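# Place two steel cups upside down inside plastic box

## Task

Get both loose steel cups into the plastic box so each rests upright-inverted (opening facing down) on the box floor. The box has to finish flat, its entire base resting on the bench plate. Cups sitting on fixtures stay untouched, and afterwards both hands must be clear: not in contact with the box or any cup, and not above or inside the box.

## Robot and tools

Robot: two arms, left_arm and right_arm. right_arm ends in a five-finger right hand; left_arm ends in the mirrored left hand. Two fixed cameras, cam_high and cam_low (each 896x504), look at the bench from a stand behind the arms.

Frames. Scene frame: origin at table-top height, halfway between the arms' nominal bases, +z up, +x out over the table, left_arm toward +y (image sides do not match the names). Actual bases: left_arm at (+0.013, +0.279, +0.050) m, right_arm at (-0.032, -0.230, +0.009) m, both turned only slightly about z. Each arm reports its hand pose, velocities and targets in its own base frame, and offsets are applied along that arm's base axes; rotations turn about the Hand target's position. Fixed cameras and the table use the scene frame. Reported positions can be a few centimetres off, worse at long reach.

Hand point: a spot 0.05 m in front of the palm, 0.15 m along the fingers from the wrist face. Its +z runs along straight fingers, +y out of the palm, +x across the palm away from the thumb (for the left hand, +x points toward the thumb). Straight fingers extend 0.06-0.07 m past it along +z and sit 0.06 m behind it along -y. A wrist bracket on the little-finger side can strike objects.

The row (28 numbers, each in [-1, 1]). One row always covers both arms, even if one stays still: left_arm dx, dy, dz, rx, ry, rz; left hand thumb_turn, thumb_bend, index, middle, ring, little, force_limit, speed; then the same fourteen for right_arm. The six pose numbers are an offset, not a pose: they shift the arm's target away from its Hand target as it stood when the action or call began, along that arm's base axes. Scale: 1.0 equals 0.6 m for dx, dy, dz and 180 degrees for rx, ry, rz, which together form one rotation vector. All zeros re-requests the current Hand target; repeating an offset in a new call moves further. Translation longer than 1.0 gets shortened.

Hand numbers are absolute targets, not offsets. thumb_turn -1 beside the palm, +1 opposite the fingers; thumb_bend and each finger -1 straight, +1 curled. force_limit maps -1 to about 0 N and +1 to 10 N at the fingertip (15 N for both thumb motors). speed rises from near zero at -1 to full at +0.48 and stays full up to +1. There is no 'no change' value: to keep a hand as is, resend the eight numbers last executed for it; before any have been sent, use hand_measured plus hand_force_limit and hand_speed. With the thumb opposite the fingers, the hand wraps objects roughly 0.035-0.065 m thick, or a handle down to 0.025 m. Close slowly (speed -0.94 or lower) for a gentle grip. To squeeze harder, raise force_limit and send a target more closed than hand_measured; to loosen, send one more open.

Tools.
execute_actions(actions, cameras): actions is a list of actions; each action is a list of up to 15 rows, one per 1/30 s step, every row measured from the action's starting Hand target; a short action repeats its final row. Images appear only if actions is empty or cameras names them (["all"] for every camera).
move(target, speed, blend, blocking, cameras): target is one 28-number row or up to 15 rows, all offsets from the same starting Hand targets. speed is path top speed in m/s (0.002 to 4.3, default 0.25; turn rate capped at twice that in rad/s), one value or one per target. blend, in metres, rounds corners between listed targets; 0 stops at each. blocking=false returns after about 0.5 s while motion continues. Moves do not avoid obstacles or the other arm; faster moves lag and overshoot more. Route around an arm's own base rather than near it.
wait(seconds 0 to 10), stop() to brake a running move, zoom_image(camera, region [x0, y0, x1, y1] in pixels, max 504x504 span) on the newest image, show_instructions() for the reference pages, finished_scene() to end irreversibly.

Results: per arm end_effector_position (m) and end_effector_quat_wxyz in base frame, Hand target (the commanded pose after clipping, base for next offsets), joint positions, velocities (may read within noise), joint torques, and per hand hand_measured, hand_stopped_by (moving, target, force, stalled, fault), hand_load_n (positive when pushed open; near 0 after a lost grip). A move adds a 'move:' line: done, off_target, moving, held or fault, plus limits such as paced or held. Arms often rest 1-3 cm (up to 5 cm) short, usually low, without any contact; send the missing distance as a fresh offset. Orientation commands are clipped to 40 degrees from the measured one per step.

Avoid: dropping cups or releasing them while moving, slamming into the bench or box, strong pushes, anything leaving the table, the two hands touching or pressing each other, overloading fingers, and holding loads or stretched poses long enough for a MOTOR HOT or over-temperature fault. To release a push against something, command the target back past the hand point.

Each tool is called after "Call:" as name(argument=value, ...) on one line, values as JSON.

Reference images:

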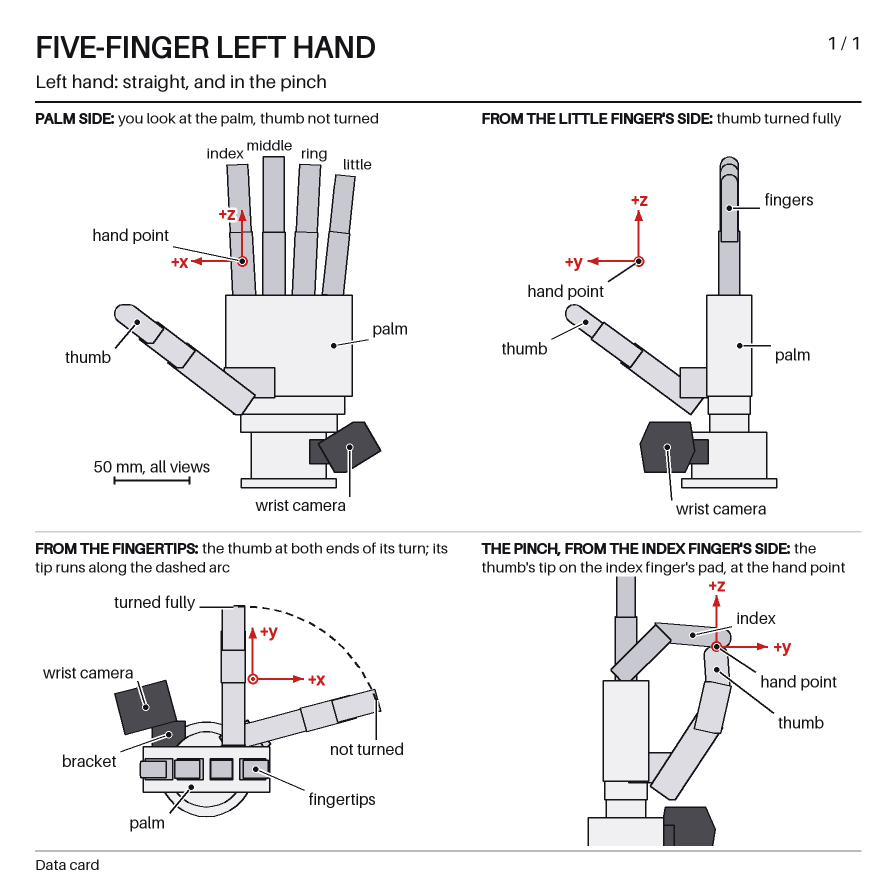

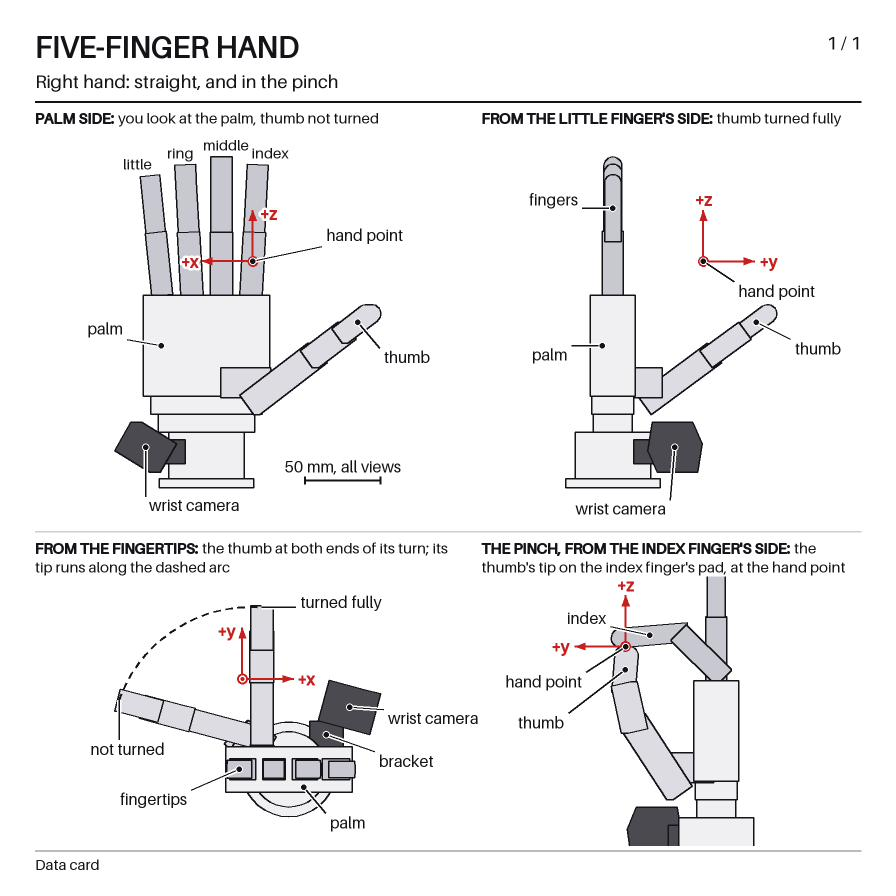

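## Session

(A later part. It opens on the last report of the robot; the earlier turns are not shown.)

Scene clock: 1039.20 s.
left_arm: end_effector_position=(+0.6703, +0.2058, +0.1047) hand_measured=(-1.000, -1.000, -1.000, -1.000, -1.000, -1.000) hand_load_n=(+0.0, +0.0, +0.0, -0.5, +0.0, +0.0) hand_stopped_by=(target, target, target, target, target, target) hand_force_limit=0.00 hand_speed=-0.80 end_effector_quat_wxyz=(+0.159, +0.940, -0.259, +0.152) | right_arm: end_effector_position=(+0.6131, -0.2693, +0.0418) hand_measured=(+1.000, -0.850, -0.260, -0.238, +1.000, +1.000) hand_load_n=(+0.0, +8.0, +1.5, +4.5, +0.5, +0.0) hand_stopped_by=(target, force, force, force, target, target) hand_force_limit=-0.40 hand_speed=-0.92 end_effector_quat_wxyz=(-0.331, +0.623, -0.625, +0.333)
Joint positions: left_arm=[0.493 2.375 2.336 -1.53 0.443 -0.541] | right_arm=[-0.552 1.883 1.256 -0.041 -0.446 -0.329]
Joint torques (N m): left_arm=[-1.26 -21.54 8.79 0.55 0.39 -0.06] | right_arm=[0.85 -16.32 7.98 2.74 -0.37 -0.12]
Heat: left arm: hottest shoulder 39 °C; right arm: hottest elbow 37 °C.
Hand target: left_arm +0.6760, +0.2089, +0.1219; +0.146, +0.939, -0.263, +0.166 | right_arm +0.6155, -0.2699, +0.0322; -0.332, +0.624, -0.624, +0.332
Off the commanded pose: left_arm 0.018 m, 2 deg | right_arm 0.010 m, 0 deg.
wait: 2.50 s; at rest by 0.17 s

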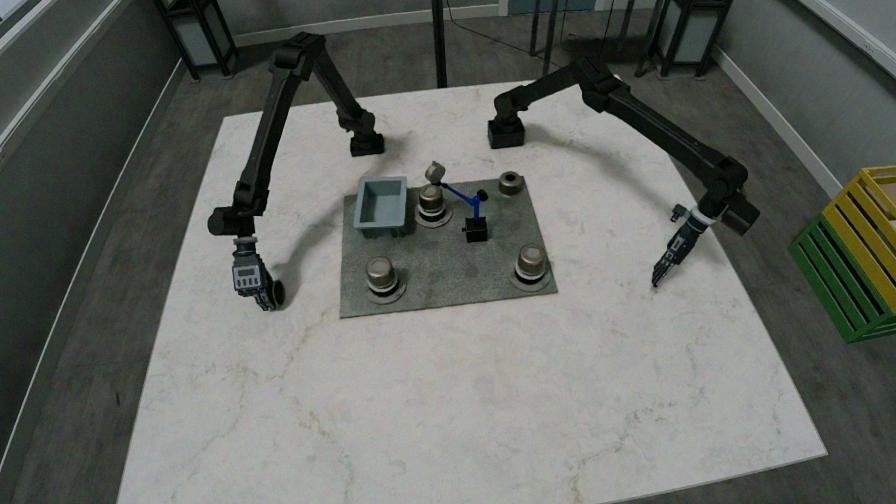

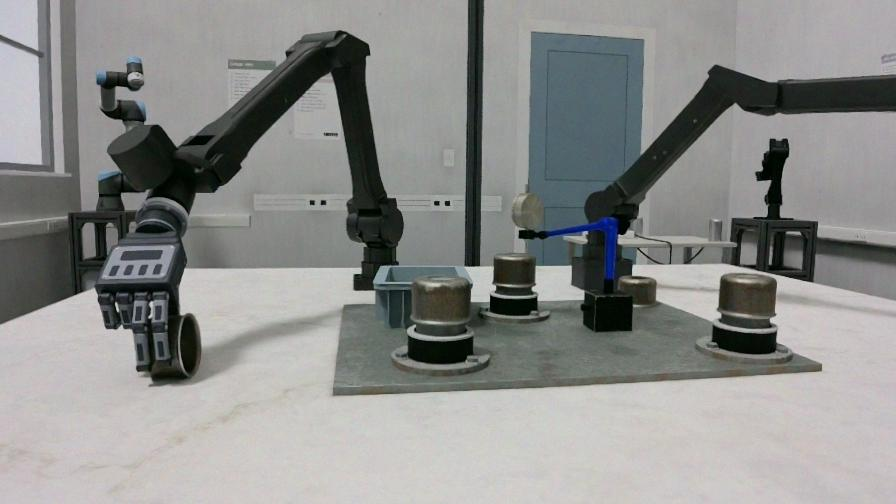

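Call:
execute_actions(actions=[[[0,0,0,0,0,0,-1,-1,-1,-1,-1,-1,0,-0.8,0,0,0,0,0,0,1,-0.05,0.2,0.2,1,1,0.4,-0.92]]], cameras=[])

Call:
move(target=[0,0,0,0,0,0,-1,-1,-1,-1,-1,-1,0,-0.8,0.0,0.0,0.2,0,0,0,1,-0.05,0.2,0.2,1,1,0.4,-0.92], cameras=["all"], speed=0.1)

Call:
zoom_image(camera="cam_low", region=[60, 150, 260, 350])

Call:
zoom_image(camera="cam_high", region=[200, 200, 320, 320])

Scene clock: 1044.00 s.
left_arm: end_effector_position=(+0.6703, +0.2058, +0.1047) hand_measured=(-1.000, -1.000, -1.000, -1.000, -1.000, -1.000) hand_load_n=(+0.0, +0.0, +0.0, +0.0, +0.0, +0.0) hand_stopped_by=(target, target, target, target, target, target) hand_force_limit=0.00 hand_speed=-0.80 end_effector_quat_wxyz=(+0.159, +0.940, -0.259, +0.152) | right_arm: end_effector_position=(+0.6131, -0.2693, +0.0419) hand_measured=(+1.000, -0.852, -0.234, -0.226, +1.000, +1.000) hand_load_n=(-2.5, +14.5, +8.0, +4.5, +0.0, +0.0) hand_stopped_by=(target, force, force, force, target, target) hand_force_limit=0.40 hand_speed=-0.92 end_effector_quat_wxyz=(-0.331, +0.623, -0.625, +0.334)
Joint positions: left_arm=[0.493 2.375 2.336 -1.53 0.443 -0.541] | right_arm=[-0.552 1.883 1.256 -0.04 -0.446 -0.329]
Joint torques (N m): left_arm=[-1.03 -21.48 8.58 0.42 0.4 -0.06] | right_arm=[0.67 -16.21 7.94 2.73 -0.38 -0.11]
Heat: left arm: hottest shoulder 39 °C; right arm: hottest elbow 37 °C.
Hand target: left_arm +0.6760, +0.2089, +0.1219; +0.146, +0.939, -0.263, +0.166 | right_arm +0.6155, -0.2699, +0.0322; -0.332, +0.624, -0.624, +0.332
Off the commanded pose: left_arm 0.018 m, 2 deg | right_arm 0.010 m, 0 deg.
No camera images: "cameras" was empty.

Scene clock: 1045.73 s.
left_arm: end_effector_position=(+0.6703, +0.2058, +0.1047) hand_measured=(-1.000, -1.000, -1.000, -1.000, -1.000, -1.000) hand_load_n=(+0.0, +0.0, +0.0, +0.0, +0.0, +0.0) hand_stopped_by=(target, target, target, target, target, target) hand_force_limit=0.00 hand_speed=-0.80 end_effector_quat_wxyz=(+0.159, +0.940, -0.259, +0.152) | right_arm: end_effector_position=(+0.5977, -0.2598, +0.1077) hand_measured=(+1.000, -0.852, -0.234, -0.226, +1.000, +1.000) hand_load_n=(-2.0, +14.5, +8.5, +4.0, +0.0, +0.0) hand_stopped_by=(target, force, force, force, target, target) hand_force_limit=0.40 hand_speed=-0.92 end_effector_quat_wxyz=(-0.323, +0.627, -0.643, +0.299)
Joint positions: left_arm=[0.493 2.375 2.336 -1.53 0.443 -0.541] | right_arm=[-0.552 1.777 1.334 -0.305 -0.446 -0.329]
Joint torques (N m): left_arm=[-0.21 -21.66 8.61 0.32 0.34 -0.06] | right_arm=[0.79 -19.66 13.12 1.8 -0.39 -0.11]
Heat: left arm: hottest shoulder 39 °C; right arm: hottest elbow 37 °C.
Hand target: left_arm +0.6760, +0.2089, +0.1219; +0.146, +0.939, -0.263, +0.166 | right_arm +0.6155, -0.2700, +0.1522; -0.332, +0.624, -0.624, +0.332
Off the commanded pose: left_arm 0.018 m, 2 deg | right_arm 0.049 m, 5 deg.
move: off_target (left_arm, right_arm)

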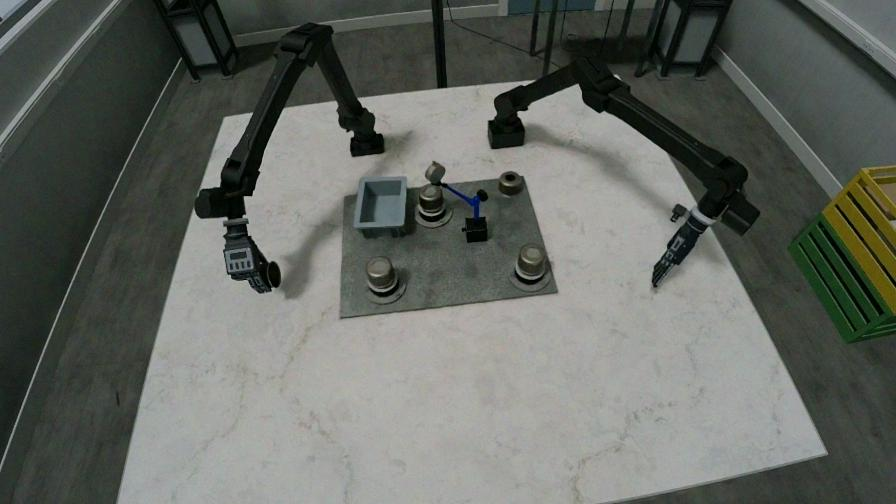

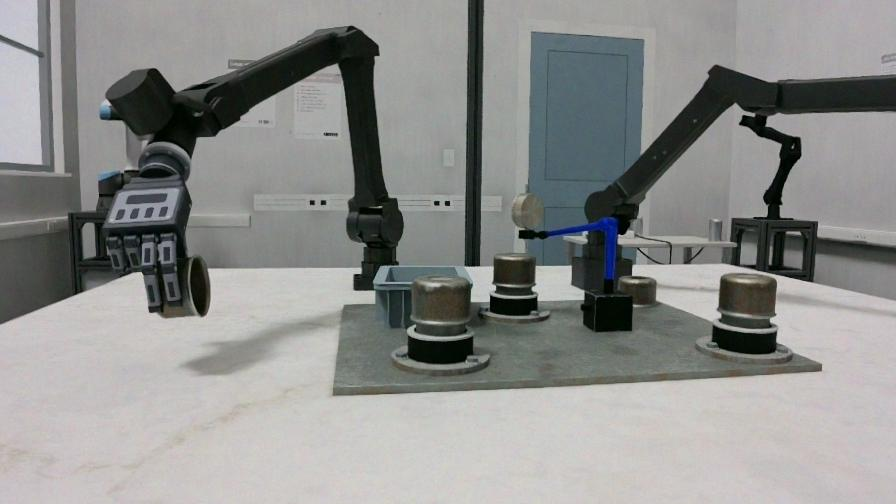

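Scaled by 2.520 from the camera's 896x504 image, which has a finer 1280x720 frame.

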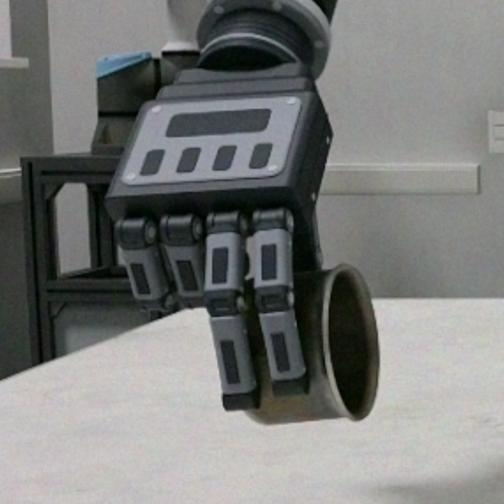

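Scaled by 4.200 from the camera's 896x504 image, which has a finer 1280x720 frame.

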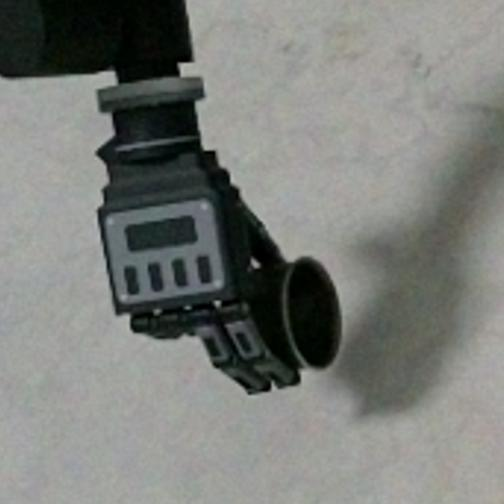

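Call:
move(target=[0,0,0,0,0,0,-1,-1,-1,-1,-1,-1,0,-0.8,0.0,-0.1,0.05,-0.5,0,0,1,-0.05,0.2,0.2,1,1,0.4,-0.92], cameras=["all"], speed=0.2)

Call:
zoom_image(camera="cam_low", region=[0, 120, 250, 370])

Call:
zoom_image(camera="cam_high", region=[180, 200, 340, 340])

Scene clock: 1063.07 s.
left_arm: end_effector_position=(+0.6703, +0.2058, +0.1047) hand_measured=(-1.000, -1.000, -1.000, -1.000, -1.000, -1.000) hand_load_n=(+0.0, +0.0, +0.0, +0.0, +0.0, -0.5) hand_stopped_by=(target, target, target, target, target, target) hand_force_limit=0.00 hand_speed=-0.80 end_effector_quat_wxyz=(+0.159, +0.940, -0.259, +0.152) | right_arm: end_effector_position=(+0.6062, -0.3345, +0.1657) hand_measured=(+1.000, -0.852, -0.234, -0.226, +1.000, +1.000) hand_load_n=(-1.0, +14.5, +8.5, +4.0, +0.0, +0.0) hand_stopped_by=(target, force, force, force, target, target) hand_force_limit=0.40 hand_speed=-0.92 end_effector_quat_wxyz=(+0.202, +0.689, -0.219, +0.660)
Joint positions: left_arm=[0.493 2.375 2.336 -1.53 0.443 -0.541] | right_arm=[-0.349 1.798 0.996 0.754 0.256 -1.548]
Joint torques (N m): left_arm=[-0.85 -21.71 8.7 0.53 0.42 -0.04] | right_arm=[1.38 -15.91 8.29 3.92 -0.06 -0.31]
Heat: left arm: hottest shoulder 39 °C; right arm: hottest elbow 38 °C.
Hand target: left_arm +0.6760, +0.2089, +0.1219; +0.146, +0.939, -0.263, +0.166 | right_arm +0.6155, -0.3300, +0.1819; +0.206, +0.676, -0.206, +0.676
Off the commanded pose: left_arm 0.018 m, 2 deg | right_arm 0.020 m, 3 deg.
move: off_target (left_arm, right_arm)

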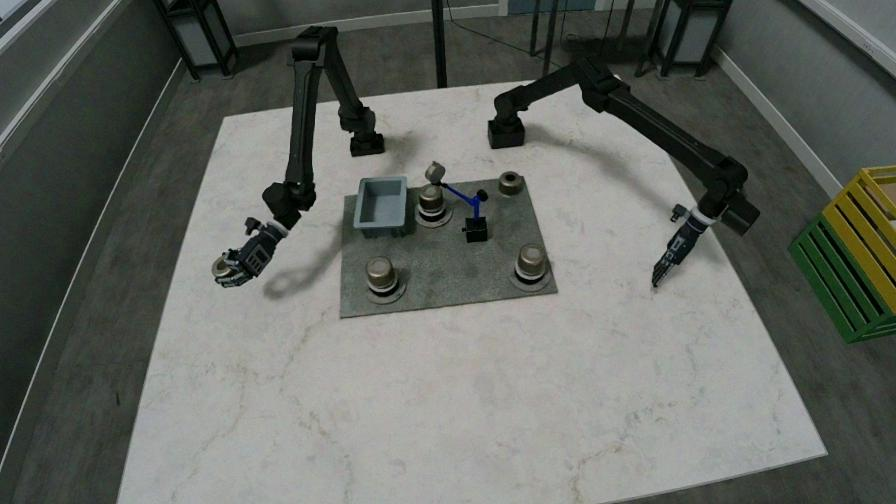

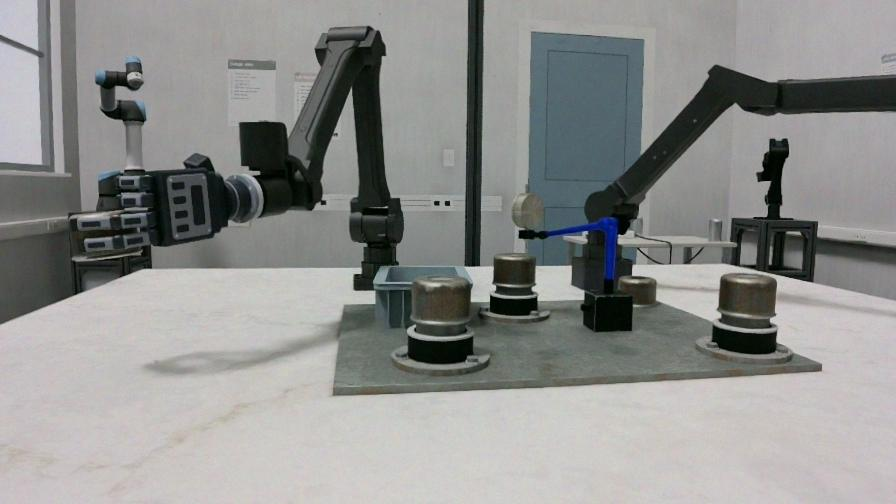

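Scaled by 2.016 from the camera's 896x504 image, which has a finer 1280x720 frame.

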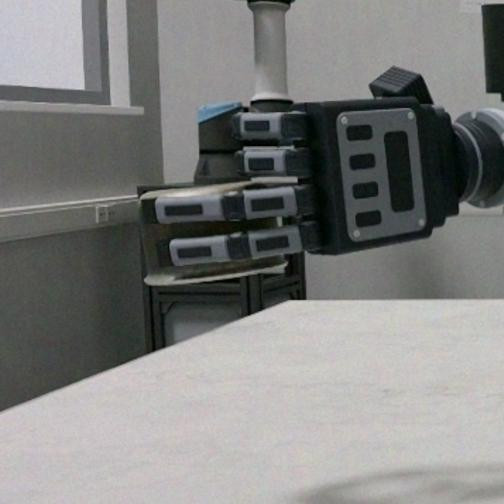

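Scaled by 3.150 from the camera's 896x504 image, which has a finer 1280x720 frame.

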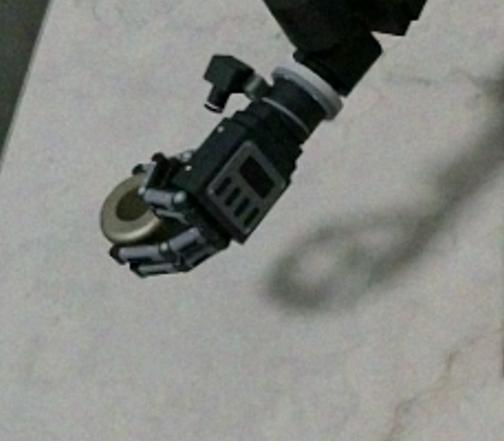

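Call:
wait(seconds=0, cameras=["all"])

Scene clock: 1084.30 s.
left_arm: end_effector_position=(+0.6703, +0.2058, +0.1047) hand_measured=(-1.000, -1.000, -1.000, -1.000, -1.000, -1.000) hand_load_n=(+0.0, +0.0, +0.0, +0.0, +0.0, +0.0) hand_stopped_by=(target, target, target, target, target, target) hand_force_limit=0.00 hand_speed=-0.80 end_effector_quat_wxyz=(+0.159, +0.940, -0.259, +0.152) | right_arm: end_effector_position=(+0.6062, -0.3345, +0.1657) hand_measured=(+1.000, -0.852, -0.234, -0.226, +1.000, +1.000) hand_load_n=(-1.0, +14.5, +8.5, +4.0, +0.0, +0.0) hand_stopped_by=(target, force, force, force, target, target) hand_force_limit=0.40 hand_speed=-0.92 end_effector_quat_wxyz=(+0.202, +0.689, -0.219, +0.660)
Joint positions: left_arm=[0.493 2.375 2.336 -1.53 0.443 -0.541] | right_arm=[-0.349 1.798 0.996 0.754 0.256 -1.548]
Joint torques (N m): left_arm=[-1.2 -20.66 8.79 0.54 0.35 -0.1] | right_arm=[1.44 -15.79 8.29 3.96 -0.05 -0.35]
Heat: left arm: hottest shoulder 39 °C; right arm: hottest elbow 38 °C.
Hand target: left_arm +0.6760, +0.2089, +0.1219; +0.146, +0.939, -0.263, +0.166 | right_arm +0.6155, -0.3300, +0.1819; +0.206, +0.676, -0.206, +0.676
Off the commanded pose: left_arm 0.018 m, 2 deg | right_arm 0.019 m, 3 deg.

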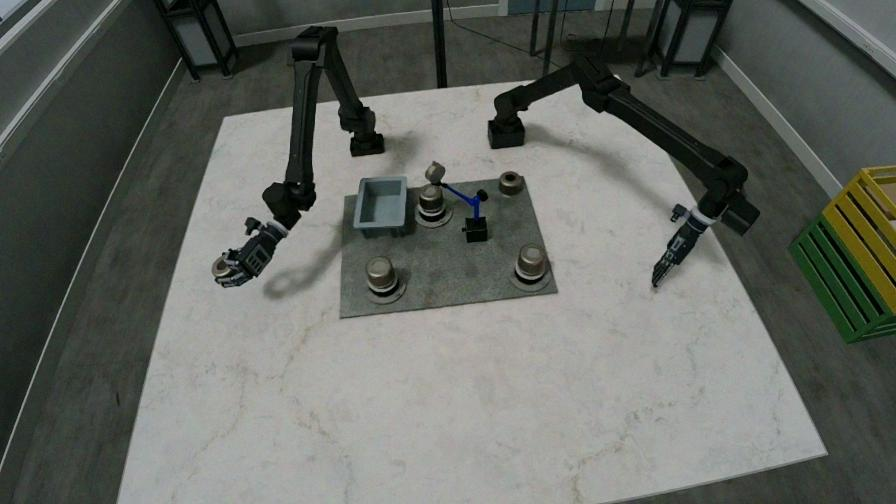

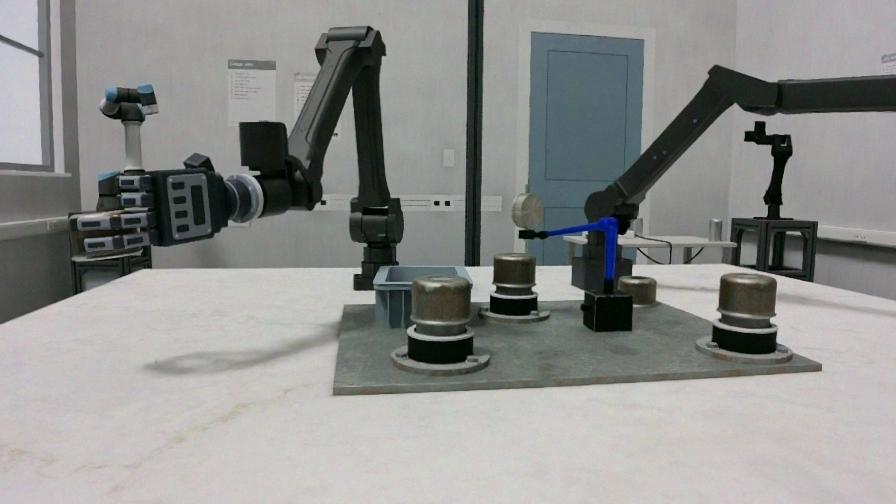

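Call:
zoom_image(camera="cam_high", region=[480, 150, 550, 220])

Call:
zoom_image(camera="cam_high", region=[190, 230, 290, 310])

Call:
zoom_image(camera="cam_low", region=[40, 160, 200, 300])

Scaled by 7.200 from the camera's 896x504 image, which has a finer 1280x720 frame.

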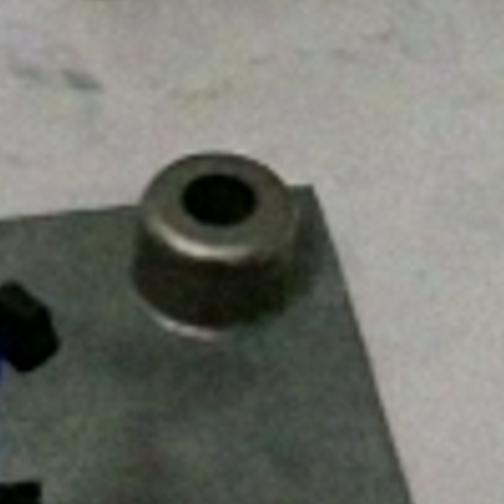

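Scaled by 5.040 from the camera's 896x504 image, which has a finer 1280x720 frame.

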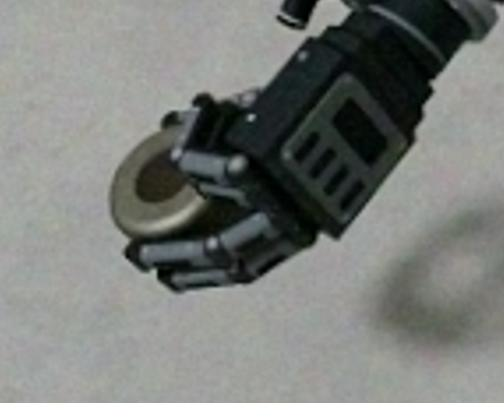

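Scaled by 3.150 from the camera's 896x504 image, which has a finer 1280x720 frame.

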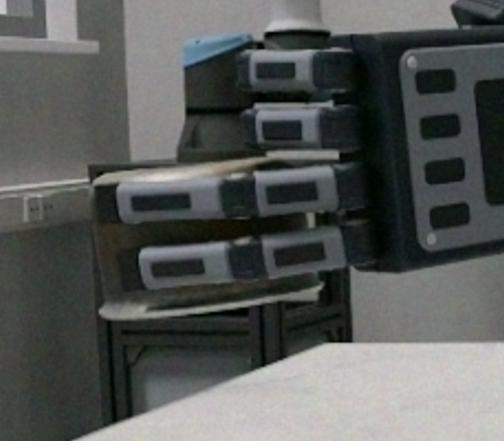

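Call:
move(target=[0,0,0,0,0,0,-1,-1,-1,-1,-1,-1,0,-0.8,0,0,-0.17,0,0,0,1,-0.05,0.2,0.2,1,1,0.4,-0.92], speed=0.12, cameras=["cam_low","cam_high"])

Scene clock: 1103.20 s.
left_arm: end_effector_position=(+0.6703, +0.2058, +0.1047) hand_measured=(-1.000, -1.000, -1.000, -1.000, -1.000, -1.000) hand_load_n=(+0.5, +0.0, +0.0, +0.0, +0.0, +0.0) hand_stopped_by=(target, target, target, target, target, target) hand_force_limit=0.00 hand_speed=-0.80 end_effector_quat_wxyz=(+0.159, +0.940, -0.259, +0.152) | right_arm: end_effector_position=(+0.6050, -0.3341, +0.0599) hand_measured=(+1.000, -0.852, -0.234, -0.226, +1.000, +1.000) hand_load_n=(-1.0, +14.0, +8.5, +4.0, +0.0, +0.0) hand_stopped_by=(target, force, force, force, target, target) hand_force_limit=0.40 hand_speed=-0.92 end_effector_quat_wxyz=(+0.203, +0.692, -0.219, +0.658)
Joint positions: left_arm=[0.493 2.375 2.336 -1.53 0.443 -0.541] | right_arm=[-0.349 2.033 0.972 1.006 0.256 -1.549]
Joint torques (N m): left_arm=[-1.32 -21.42 8.87 0.58 0.4 -0.06] | right_arm=[1.49 -17.61 6.54 3.92 -0.06 -0.34]
Heat: left arm: hottest shoulder 39 °C; right arm: hottest elbow 38 °C.
Hand target: left_arm +0.6760, +0.2089, +0.1219; +0.146, +0.939, -0.263, +0.166 | right_arm +0.6155, -0.3300, +0.0801; +0.207, +0.676, -0.206, +0.677
Off the commanded pose: left_arm 0.018 m, 2 deg | right_arm 0.023 m, 3 deg.
move: off_target (left_arm, right_arm)

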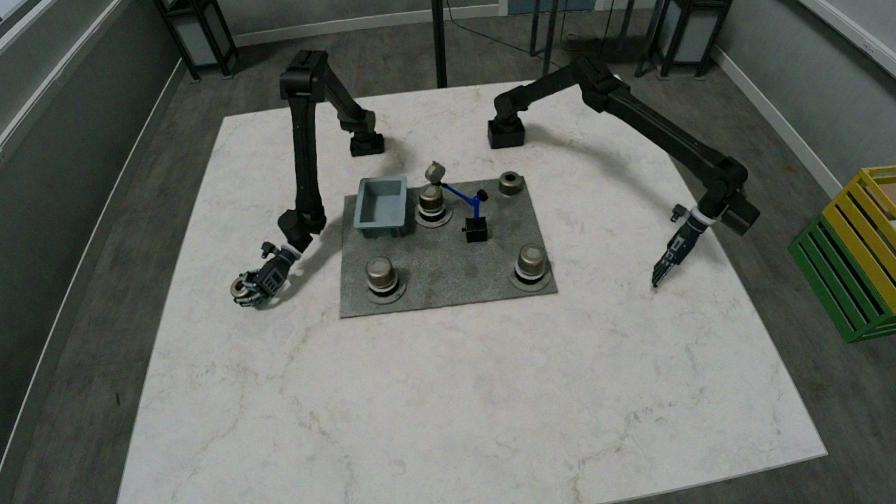

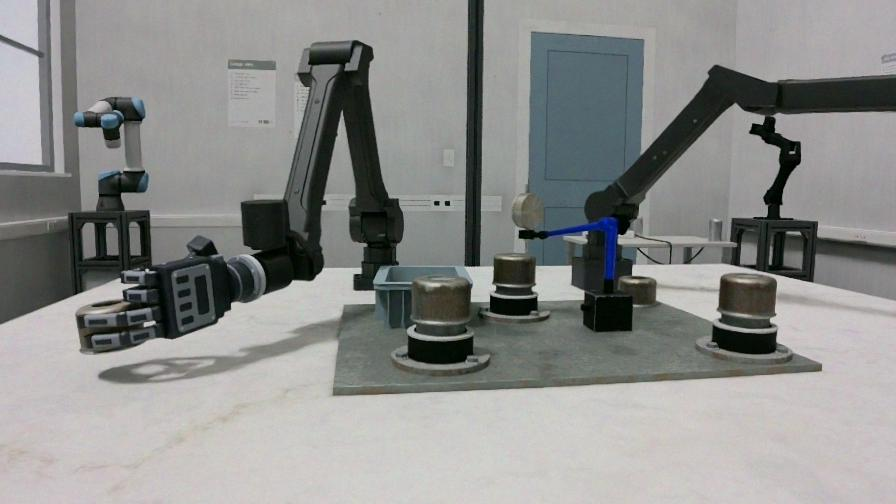

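Call:
zoom_image(camera="cam_low", region=[60, 250, 240, 400])

Call:
zoom_image(camera="cam_high", region=[210, 240, 310, 320])

Scaled by 2.800 from the camera's 896x504 image, which has a finer 1280x720 frame.

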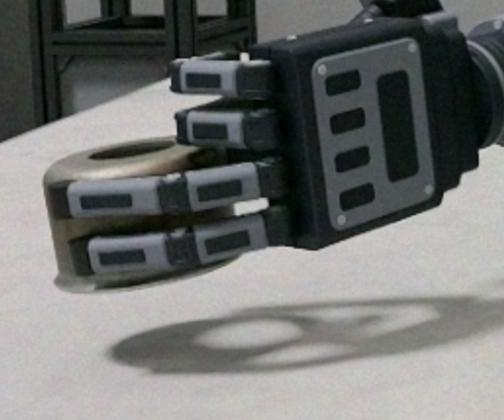

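Scaled by 5.040 from the camera's 896x504 image, which has a finer 1280x720 frame.

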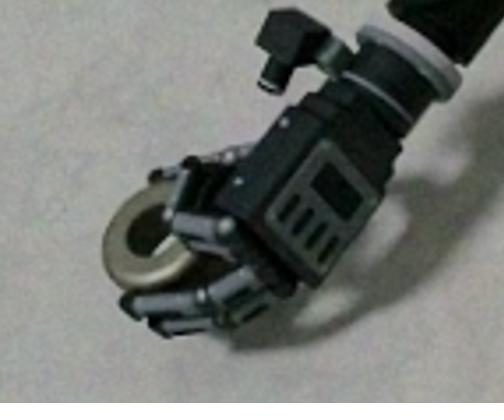

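Call:
move(target=[0,0,0,0,0,0,-1,-1,-1,-1,-1,-1,0,-0.8,0,0,-0.04,0,0,0,1,-0.05,0.2,0.2,1,1,0.4,-0.92], speed=0.05, cameras=["cam_low","cam_high"])

Call:
zoom_image(camera="cam_low", region=[60, 250, 240, 400])

Scene clock: 1113.27 s.
left_arm: end_effector_position=(+0.6703, +0.2058, +0.1047) hand_measured=(-1.000, -1.000, -1.000, -1.000, -1.000, -1.000) hand_load_n=(+0.0, +0.0, +0.0, +0.0, +0.0, +0.0) hand_stopped_by=(target, target, target, target, target, target) hand_force_limit=0.00 hand_speed=-0.80 end_effector_quat_wxyz=(+0.159, +0.940, -0.259, +0.152) | right_arm: end_effector_position=(+0.6030, -0.3334, +0.0364) hand_measured=(+1.000, -0.852, -0.234, -0.226, +1.000, +1.000) hand_load_n=(-1.0, +14.5, +8.5, +4.0, +0.0, +0.0) hand_stopped_by=(target, force, force, force, target, target) hand_force_limit=0.40 hand_speed=-0.92 end_effector_quat_wxyz=(+0.202, +0.692, -0.219, +0.657)
Joint positions: left_arm=[0.493 2.375 2.336 -1.53 0.443 -0.541] | right_arm=[-0.349 2.089 0.972 1.06 0.256 -1.549]
Joint torques (N m): left_arm=[-0.32 -21.36 8.8 0.66 0.4 -0.05] | right_arm=[1.44 -17.49 6.6 3.92 -0.06 -0.34]
Heat: left arm: hottest shoulder 39 °C; right arm: hottest elbow 37 °C.
Hand target: left_arm +0.6760, +0.2089, +0.1219; +0.146, +0.939, -0.263, +0.166 | right_arm +0.6155, -0.3301, +0.0562; +0.206, +0.676, -0.206, +0.677
Off the commanded pose: left_arm 0.018 m, 2 deg | right_arm 0.024 m, 3 deg.
move: off_target (left_arm, right_arm)

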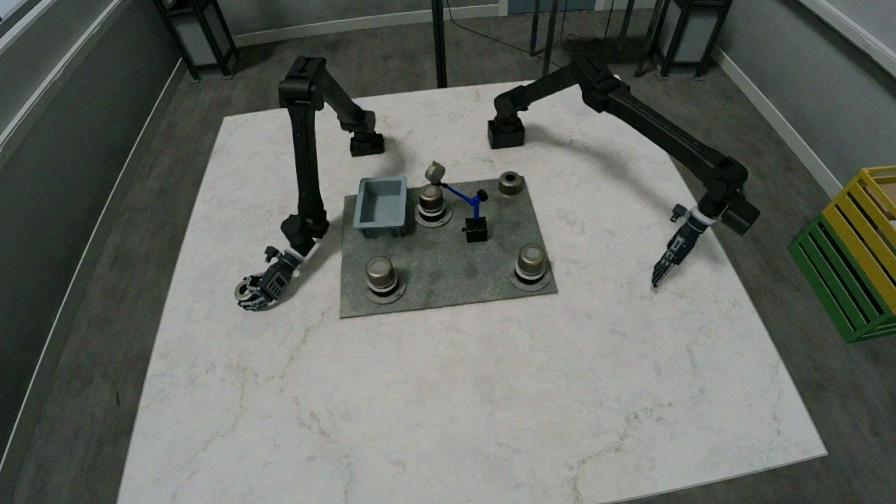

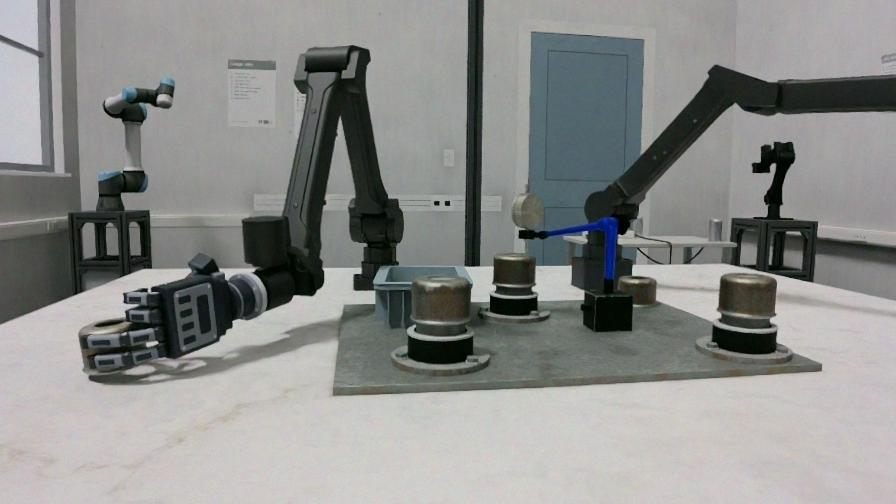

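Scaled by 2.800 from the camera's 896x504 image, which has a finer 1280x720 frame.

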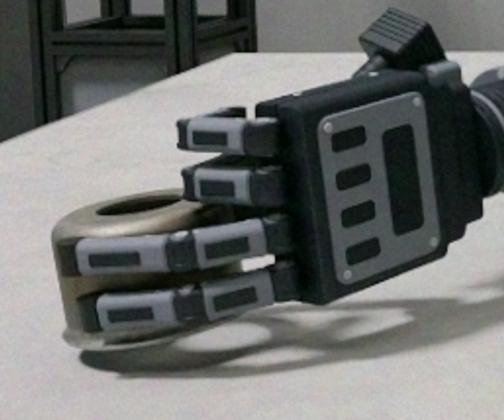

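Call:
move(target=[0,0,0,0,0,0,-1,-1,-1,-1,-1,-1,0,-0.8,0,0,-0.014,0,0,0,1,-0.05,0.2,0.2,1,1,0.4,-0.92], speed=0.03, cameras=["cam_low","cam_high"])

Call:
zoom_image(camera="cam_low", region=[60, 280, 220, 400])

Scene clock: 1117.53 s.
left_arm: end_effector_position=(+0.6703, +0.2058, +0.1047) hand_measured=(-1.000, -1.000, -1.000, -1.000, -1.000, -1.000) hand_load_n=(+0.0, +0.0, +0.0, +0.0, +0.0, +0.0) hand_stopped_by=(target, target, target, target, target, target) hand_force_limit=0.00 hand_speed=-0.80 end_effector_quat_wxyz=(+0.159, +0.940, -0.259, +0.152) | right_arm: end_effector_position=(+0.6023, -0.3332, +0.0303) hand_measured=(+1.000, -0.852, -0.234, -0.226, +1.000, +1.000) hand_load_n=(-0.5, +14.0, +8.5, +4.0, +0.0, +0.0) hand_stopped_by=(target, force, force, force, target, target) hand_force_limit=0.40 hand_speed=-0.92 end_effector_quat_wxyz=(+0.203, +0.692, -0.219, +0.658)
Joint positions: left_arm=[0.493 2.375 2.336 -1.53 0.443 -0.541] | right_arm=[-0.349 2.104 0.972 1.077 0.256 -1.549]
Joint torques (N m): left_arm=[-1.08 -21.42 8.57 0.44 0.4 -0.07] | right_arm=[1.49 -17.2 6.68 3.96 -0.05 -0.33]
Heat: left arm: hottest shoulder 39 °C; right arm: hottest elbow 37 °C.
Hand target: left_arm +0.6760, +0.2089, +0.1219; +0.146, +0.939, -0.263, +0.166 | right_arm +0.6155, -0.3300, +0.0477; +0.206, +0.676, -0.206, +0.677
Off the commanded pose: left_arm 0.018 m, 2 deg | right_arm 0.022 m, 3 deg.
move: off_target (left_arm, right_arm)

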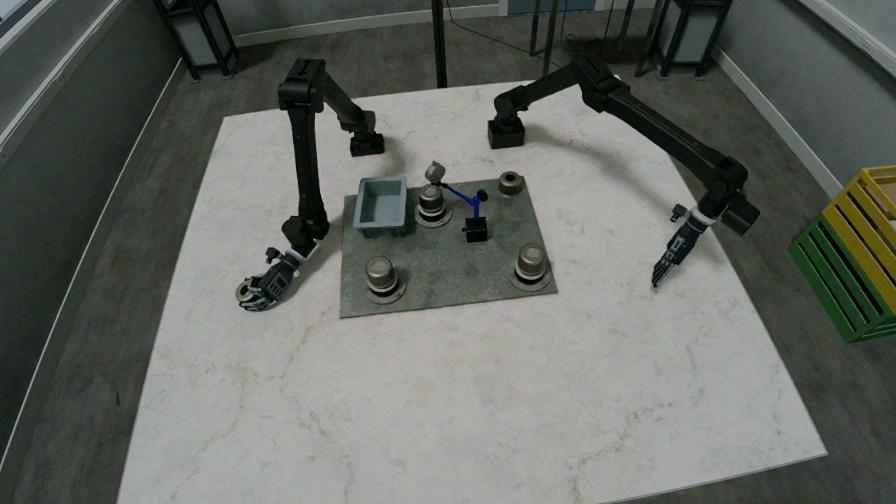

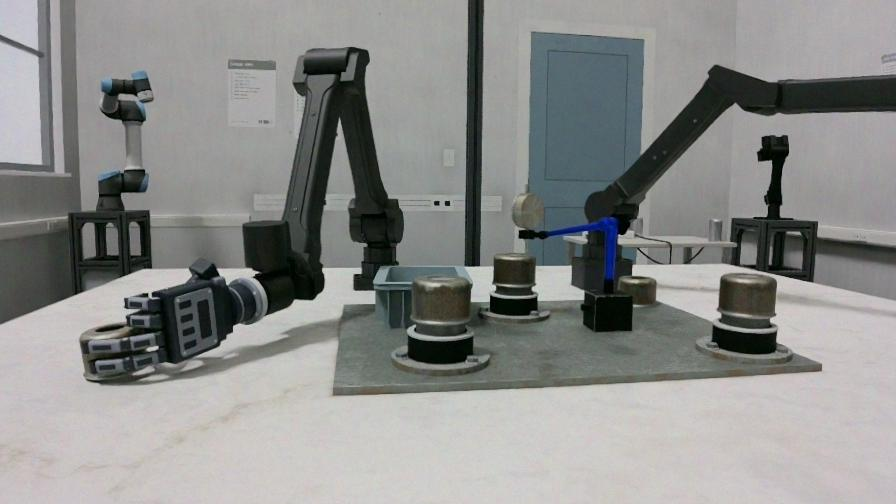

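Scaled by 3.150 from the camera's 896x504 image, which has a finer 1280x720 frame.

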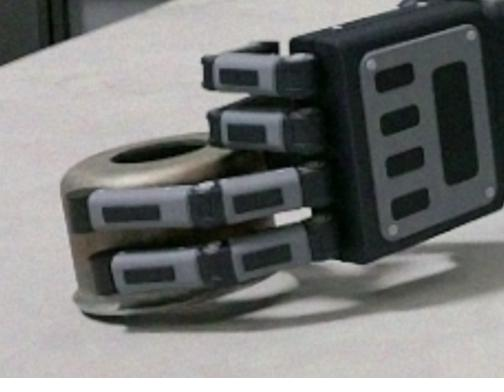

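Call:
move(target=[0,0,0,0,0,0,-1,-1,-1,-1,-1,-1,0,-0.8,0,0,-0.011,0,0,0,1,-0.05,0.2,0.2,1,1,0.4,-0.92], speed=0.03, cameras=["cam_low","cam_high"])

Call:
zoom_image(camera="cam_low", region=[60, 280, 220, 400])

Scene clock: 1124.10 s.
left_arm: end_effector_position=(+0.6703, +0.2058, +0.1047) hand_measured=(-1.000, -1.000, -1.000, -1.000, -1.000, -1.000) hand_load_n=(+0.0, +0.0, +0.0, +0.0, +0.0, +0.0) hand_stopped_by=(target, target, target, target, target, target) hand_force_limit=0.00 hand_speed=-0.80 end_effector_quat_wxyz=(+0.159, +0.940, -0.259, +0.152) | right_arm: end_effector_position=(+0.6019, -0.3331, +0.0272) hand_measured=(+1.000, -0.852, -0.234, -0.226, +1.000, +1.000) hand_load_n=(-1.0, +14.5, +8.5, +4.0, +0.0, +0.0) hand_stopped_by=(target, force, force, force, target, target) hand_force_limit=0.40 hand_speed=-0.92 end_effector_quat_wxyz=(+0.203, +0.690, -0.218, +0.659)
Joint positions: left_arm=[0.493 2.375 2.336 -1.53 0.443 -0.541] | right_arm=[-0.349 2.116 0.972 1.094 0.256 -1.551]
Joint torques (N m): left_arm=[-0.73 -21.48 8.57 0.42 0.43 -0.04] | right_arm=[1.55 -16.79 6.87 3.89 -0.05 -0.32]
Heat: left arm: hottest shoulder 39 °C; right arm: hottest elbow 37 °C.
Hand target: left_arm +0.6760, +0.2089, +0.1219; +0.146, +0.939, -0.263, +0.166 | right_arm +0.6155, -0.3300, +0.0412; +0.206, +0.676, -0.206, +0.677
Off the commanded pose: left_arm 0.018 m, 2 deg | right_arm 0.020 m, 3 deg.
move: off_target (left_arm, right_arm)

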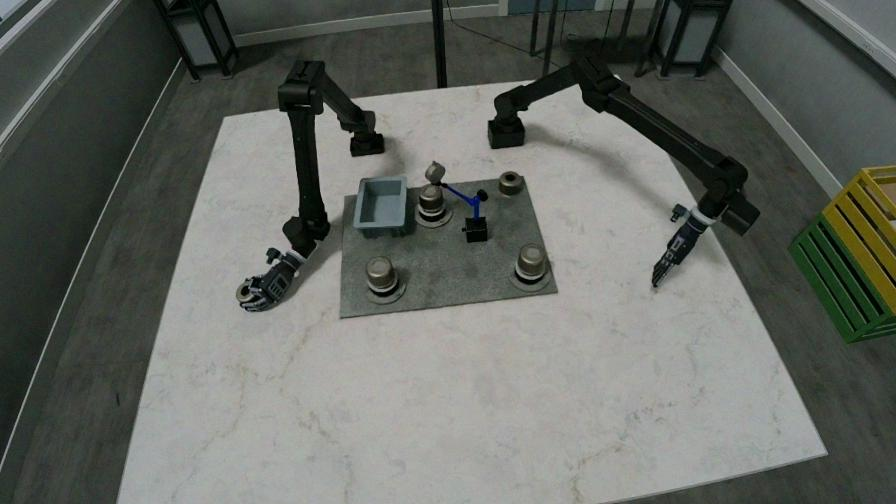

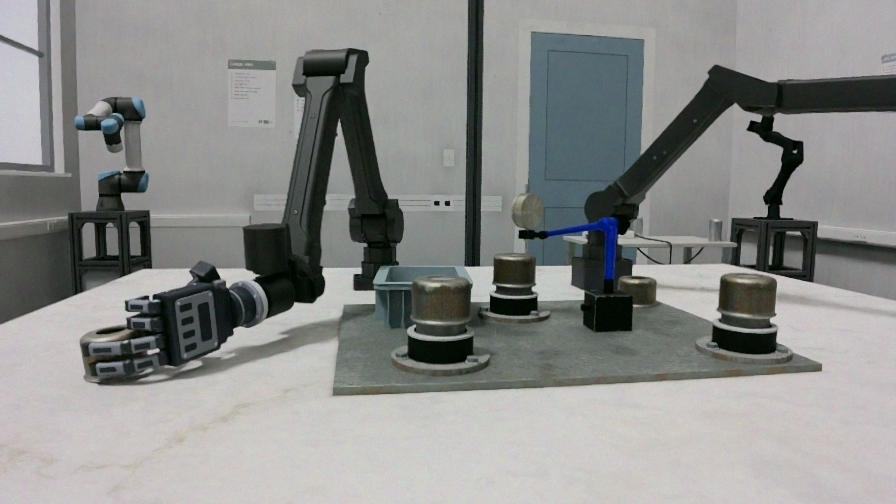

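Scaled by 3.150 from the camera's 896x504 image, which has a finer 1280x720 frame.

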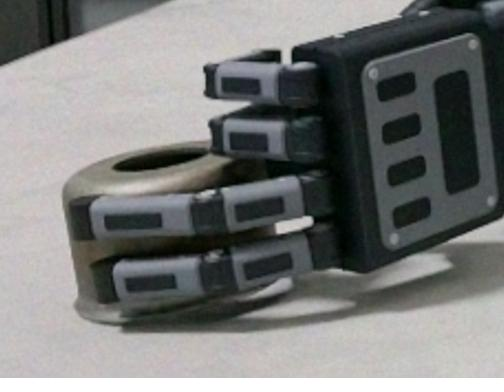

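Call:
move(target=[[0,0,0,0,0,0,-1,-1,-1,-1,-1,-1,0,-0.8,0,0,0.01,0,0,0,1,-0.05,0.2,0.2,1,1,0.4,-0.92],[0,0,0,0,0,0,-1,-1,-1,-1,-1,-1,0,-0.8,0,0,0.0101,0,0,0,1,-0.9,-0.35,-0.35,1,1,0.4,-0.92]], speed=0.03, cameras=["cam_low","cam_high"])

Call:
zoom_image(camera="cam_low", region=[60, 280, 220, 400])

Scene clock: 1133.97 s.
left_arm: end_effector_position=(+0.6703, +0.2058, +0.1047) hand_measured=(-1.000, -1.000, -1.000, -1.000, -1.000, -1.000) hand_load_n=(+0.0, +0.0, +0.5, +0.0, +0.0, +0.0) hand_stopped_by=(target, target, target, target, target, target) hand_force_limit=0.00 hand_speed=-0.80 end_effector_quat_wxyz=(+0.159, +0.940, -0.259, +0.152) | right_arm: end_effector_position=(+0.6019, -0.3332, +0.0281) hand_measured=(+1.000, -0.900, -0.350, -0.350, +1.000, +1.000) hand_load_n=(+0.0, +0.0, +0.0, +0.0, +0.0, +0.0) hand_stopped_by=(target, target, target, target, target, target) hand_force_limit=0.40 hand_speed=-0.92 end_effector_quat_wxyz=(+0.207, +0.691, -0.214, +0.659)
Joint positions: left_arm=[0.493 2.375 2.336 -1.53 0.443 -0.541] | right_arm=[-0.348 2.116 0.972 1.096 0.256 -1.563]
Joint torques (N m): left_arm=[-0.26 -21.36 8.72 0.36 0.39 -0.05] | right_arm=[1.61 -18.14 6.65 3.19 -0.07 -0.22]
Heat: left arm: hottest shoulder 39 °C; right arm: hottest elbow 37 °C.
Hand target: left_arm +0.6760, +0.2089, +0.1219; +0.146, +0.939, -0.263, +0.166 | right_arm +0.6156, -0.3299, +0.0473; +0.206, +0.676, -0.206, +0.677
Off the commanded pose: left_arm 0.018 m, 2 deg | right_arm 0.024 m, 3 deg.
move: off_target (left_arm, right_arm); target 2's new numbers were sent with right_arm's hand 0.024 m and 3 deg from that target

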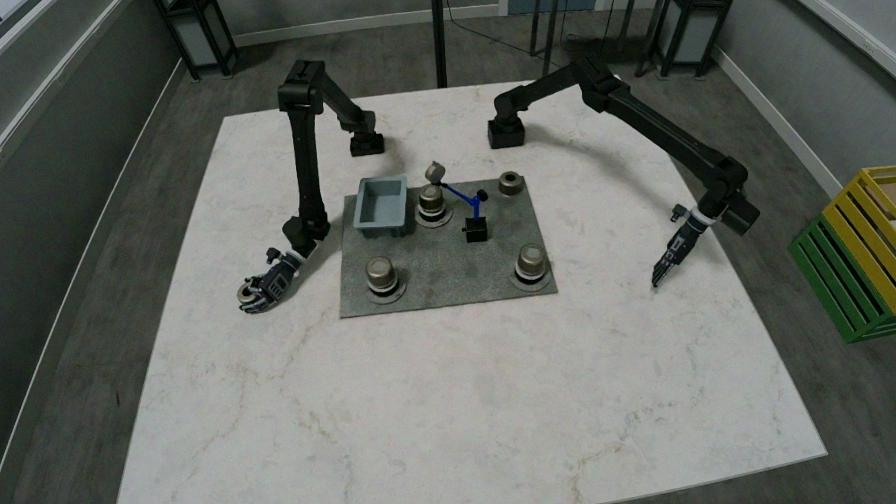

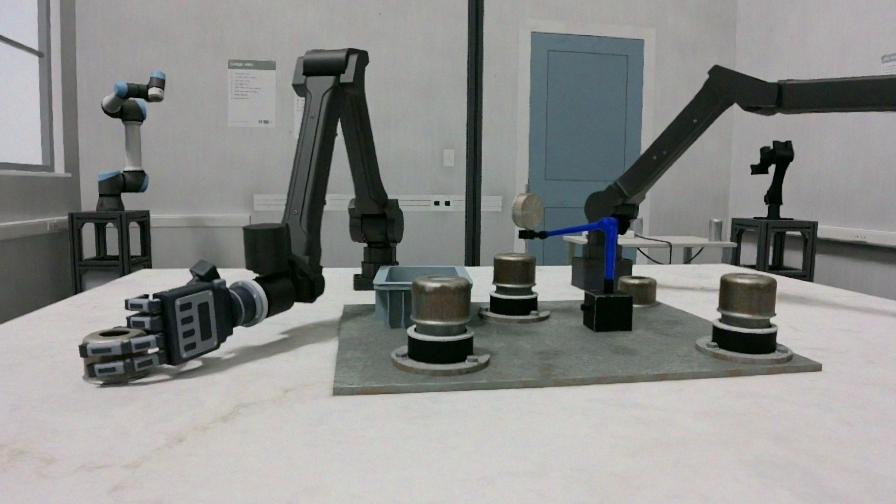

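Scaled by 3.150 from the camera's 896x504 image, which has a finer 1280x720 frame.

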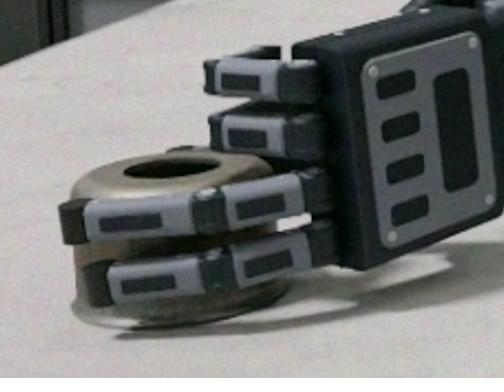

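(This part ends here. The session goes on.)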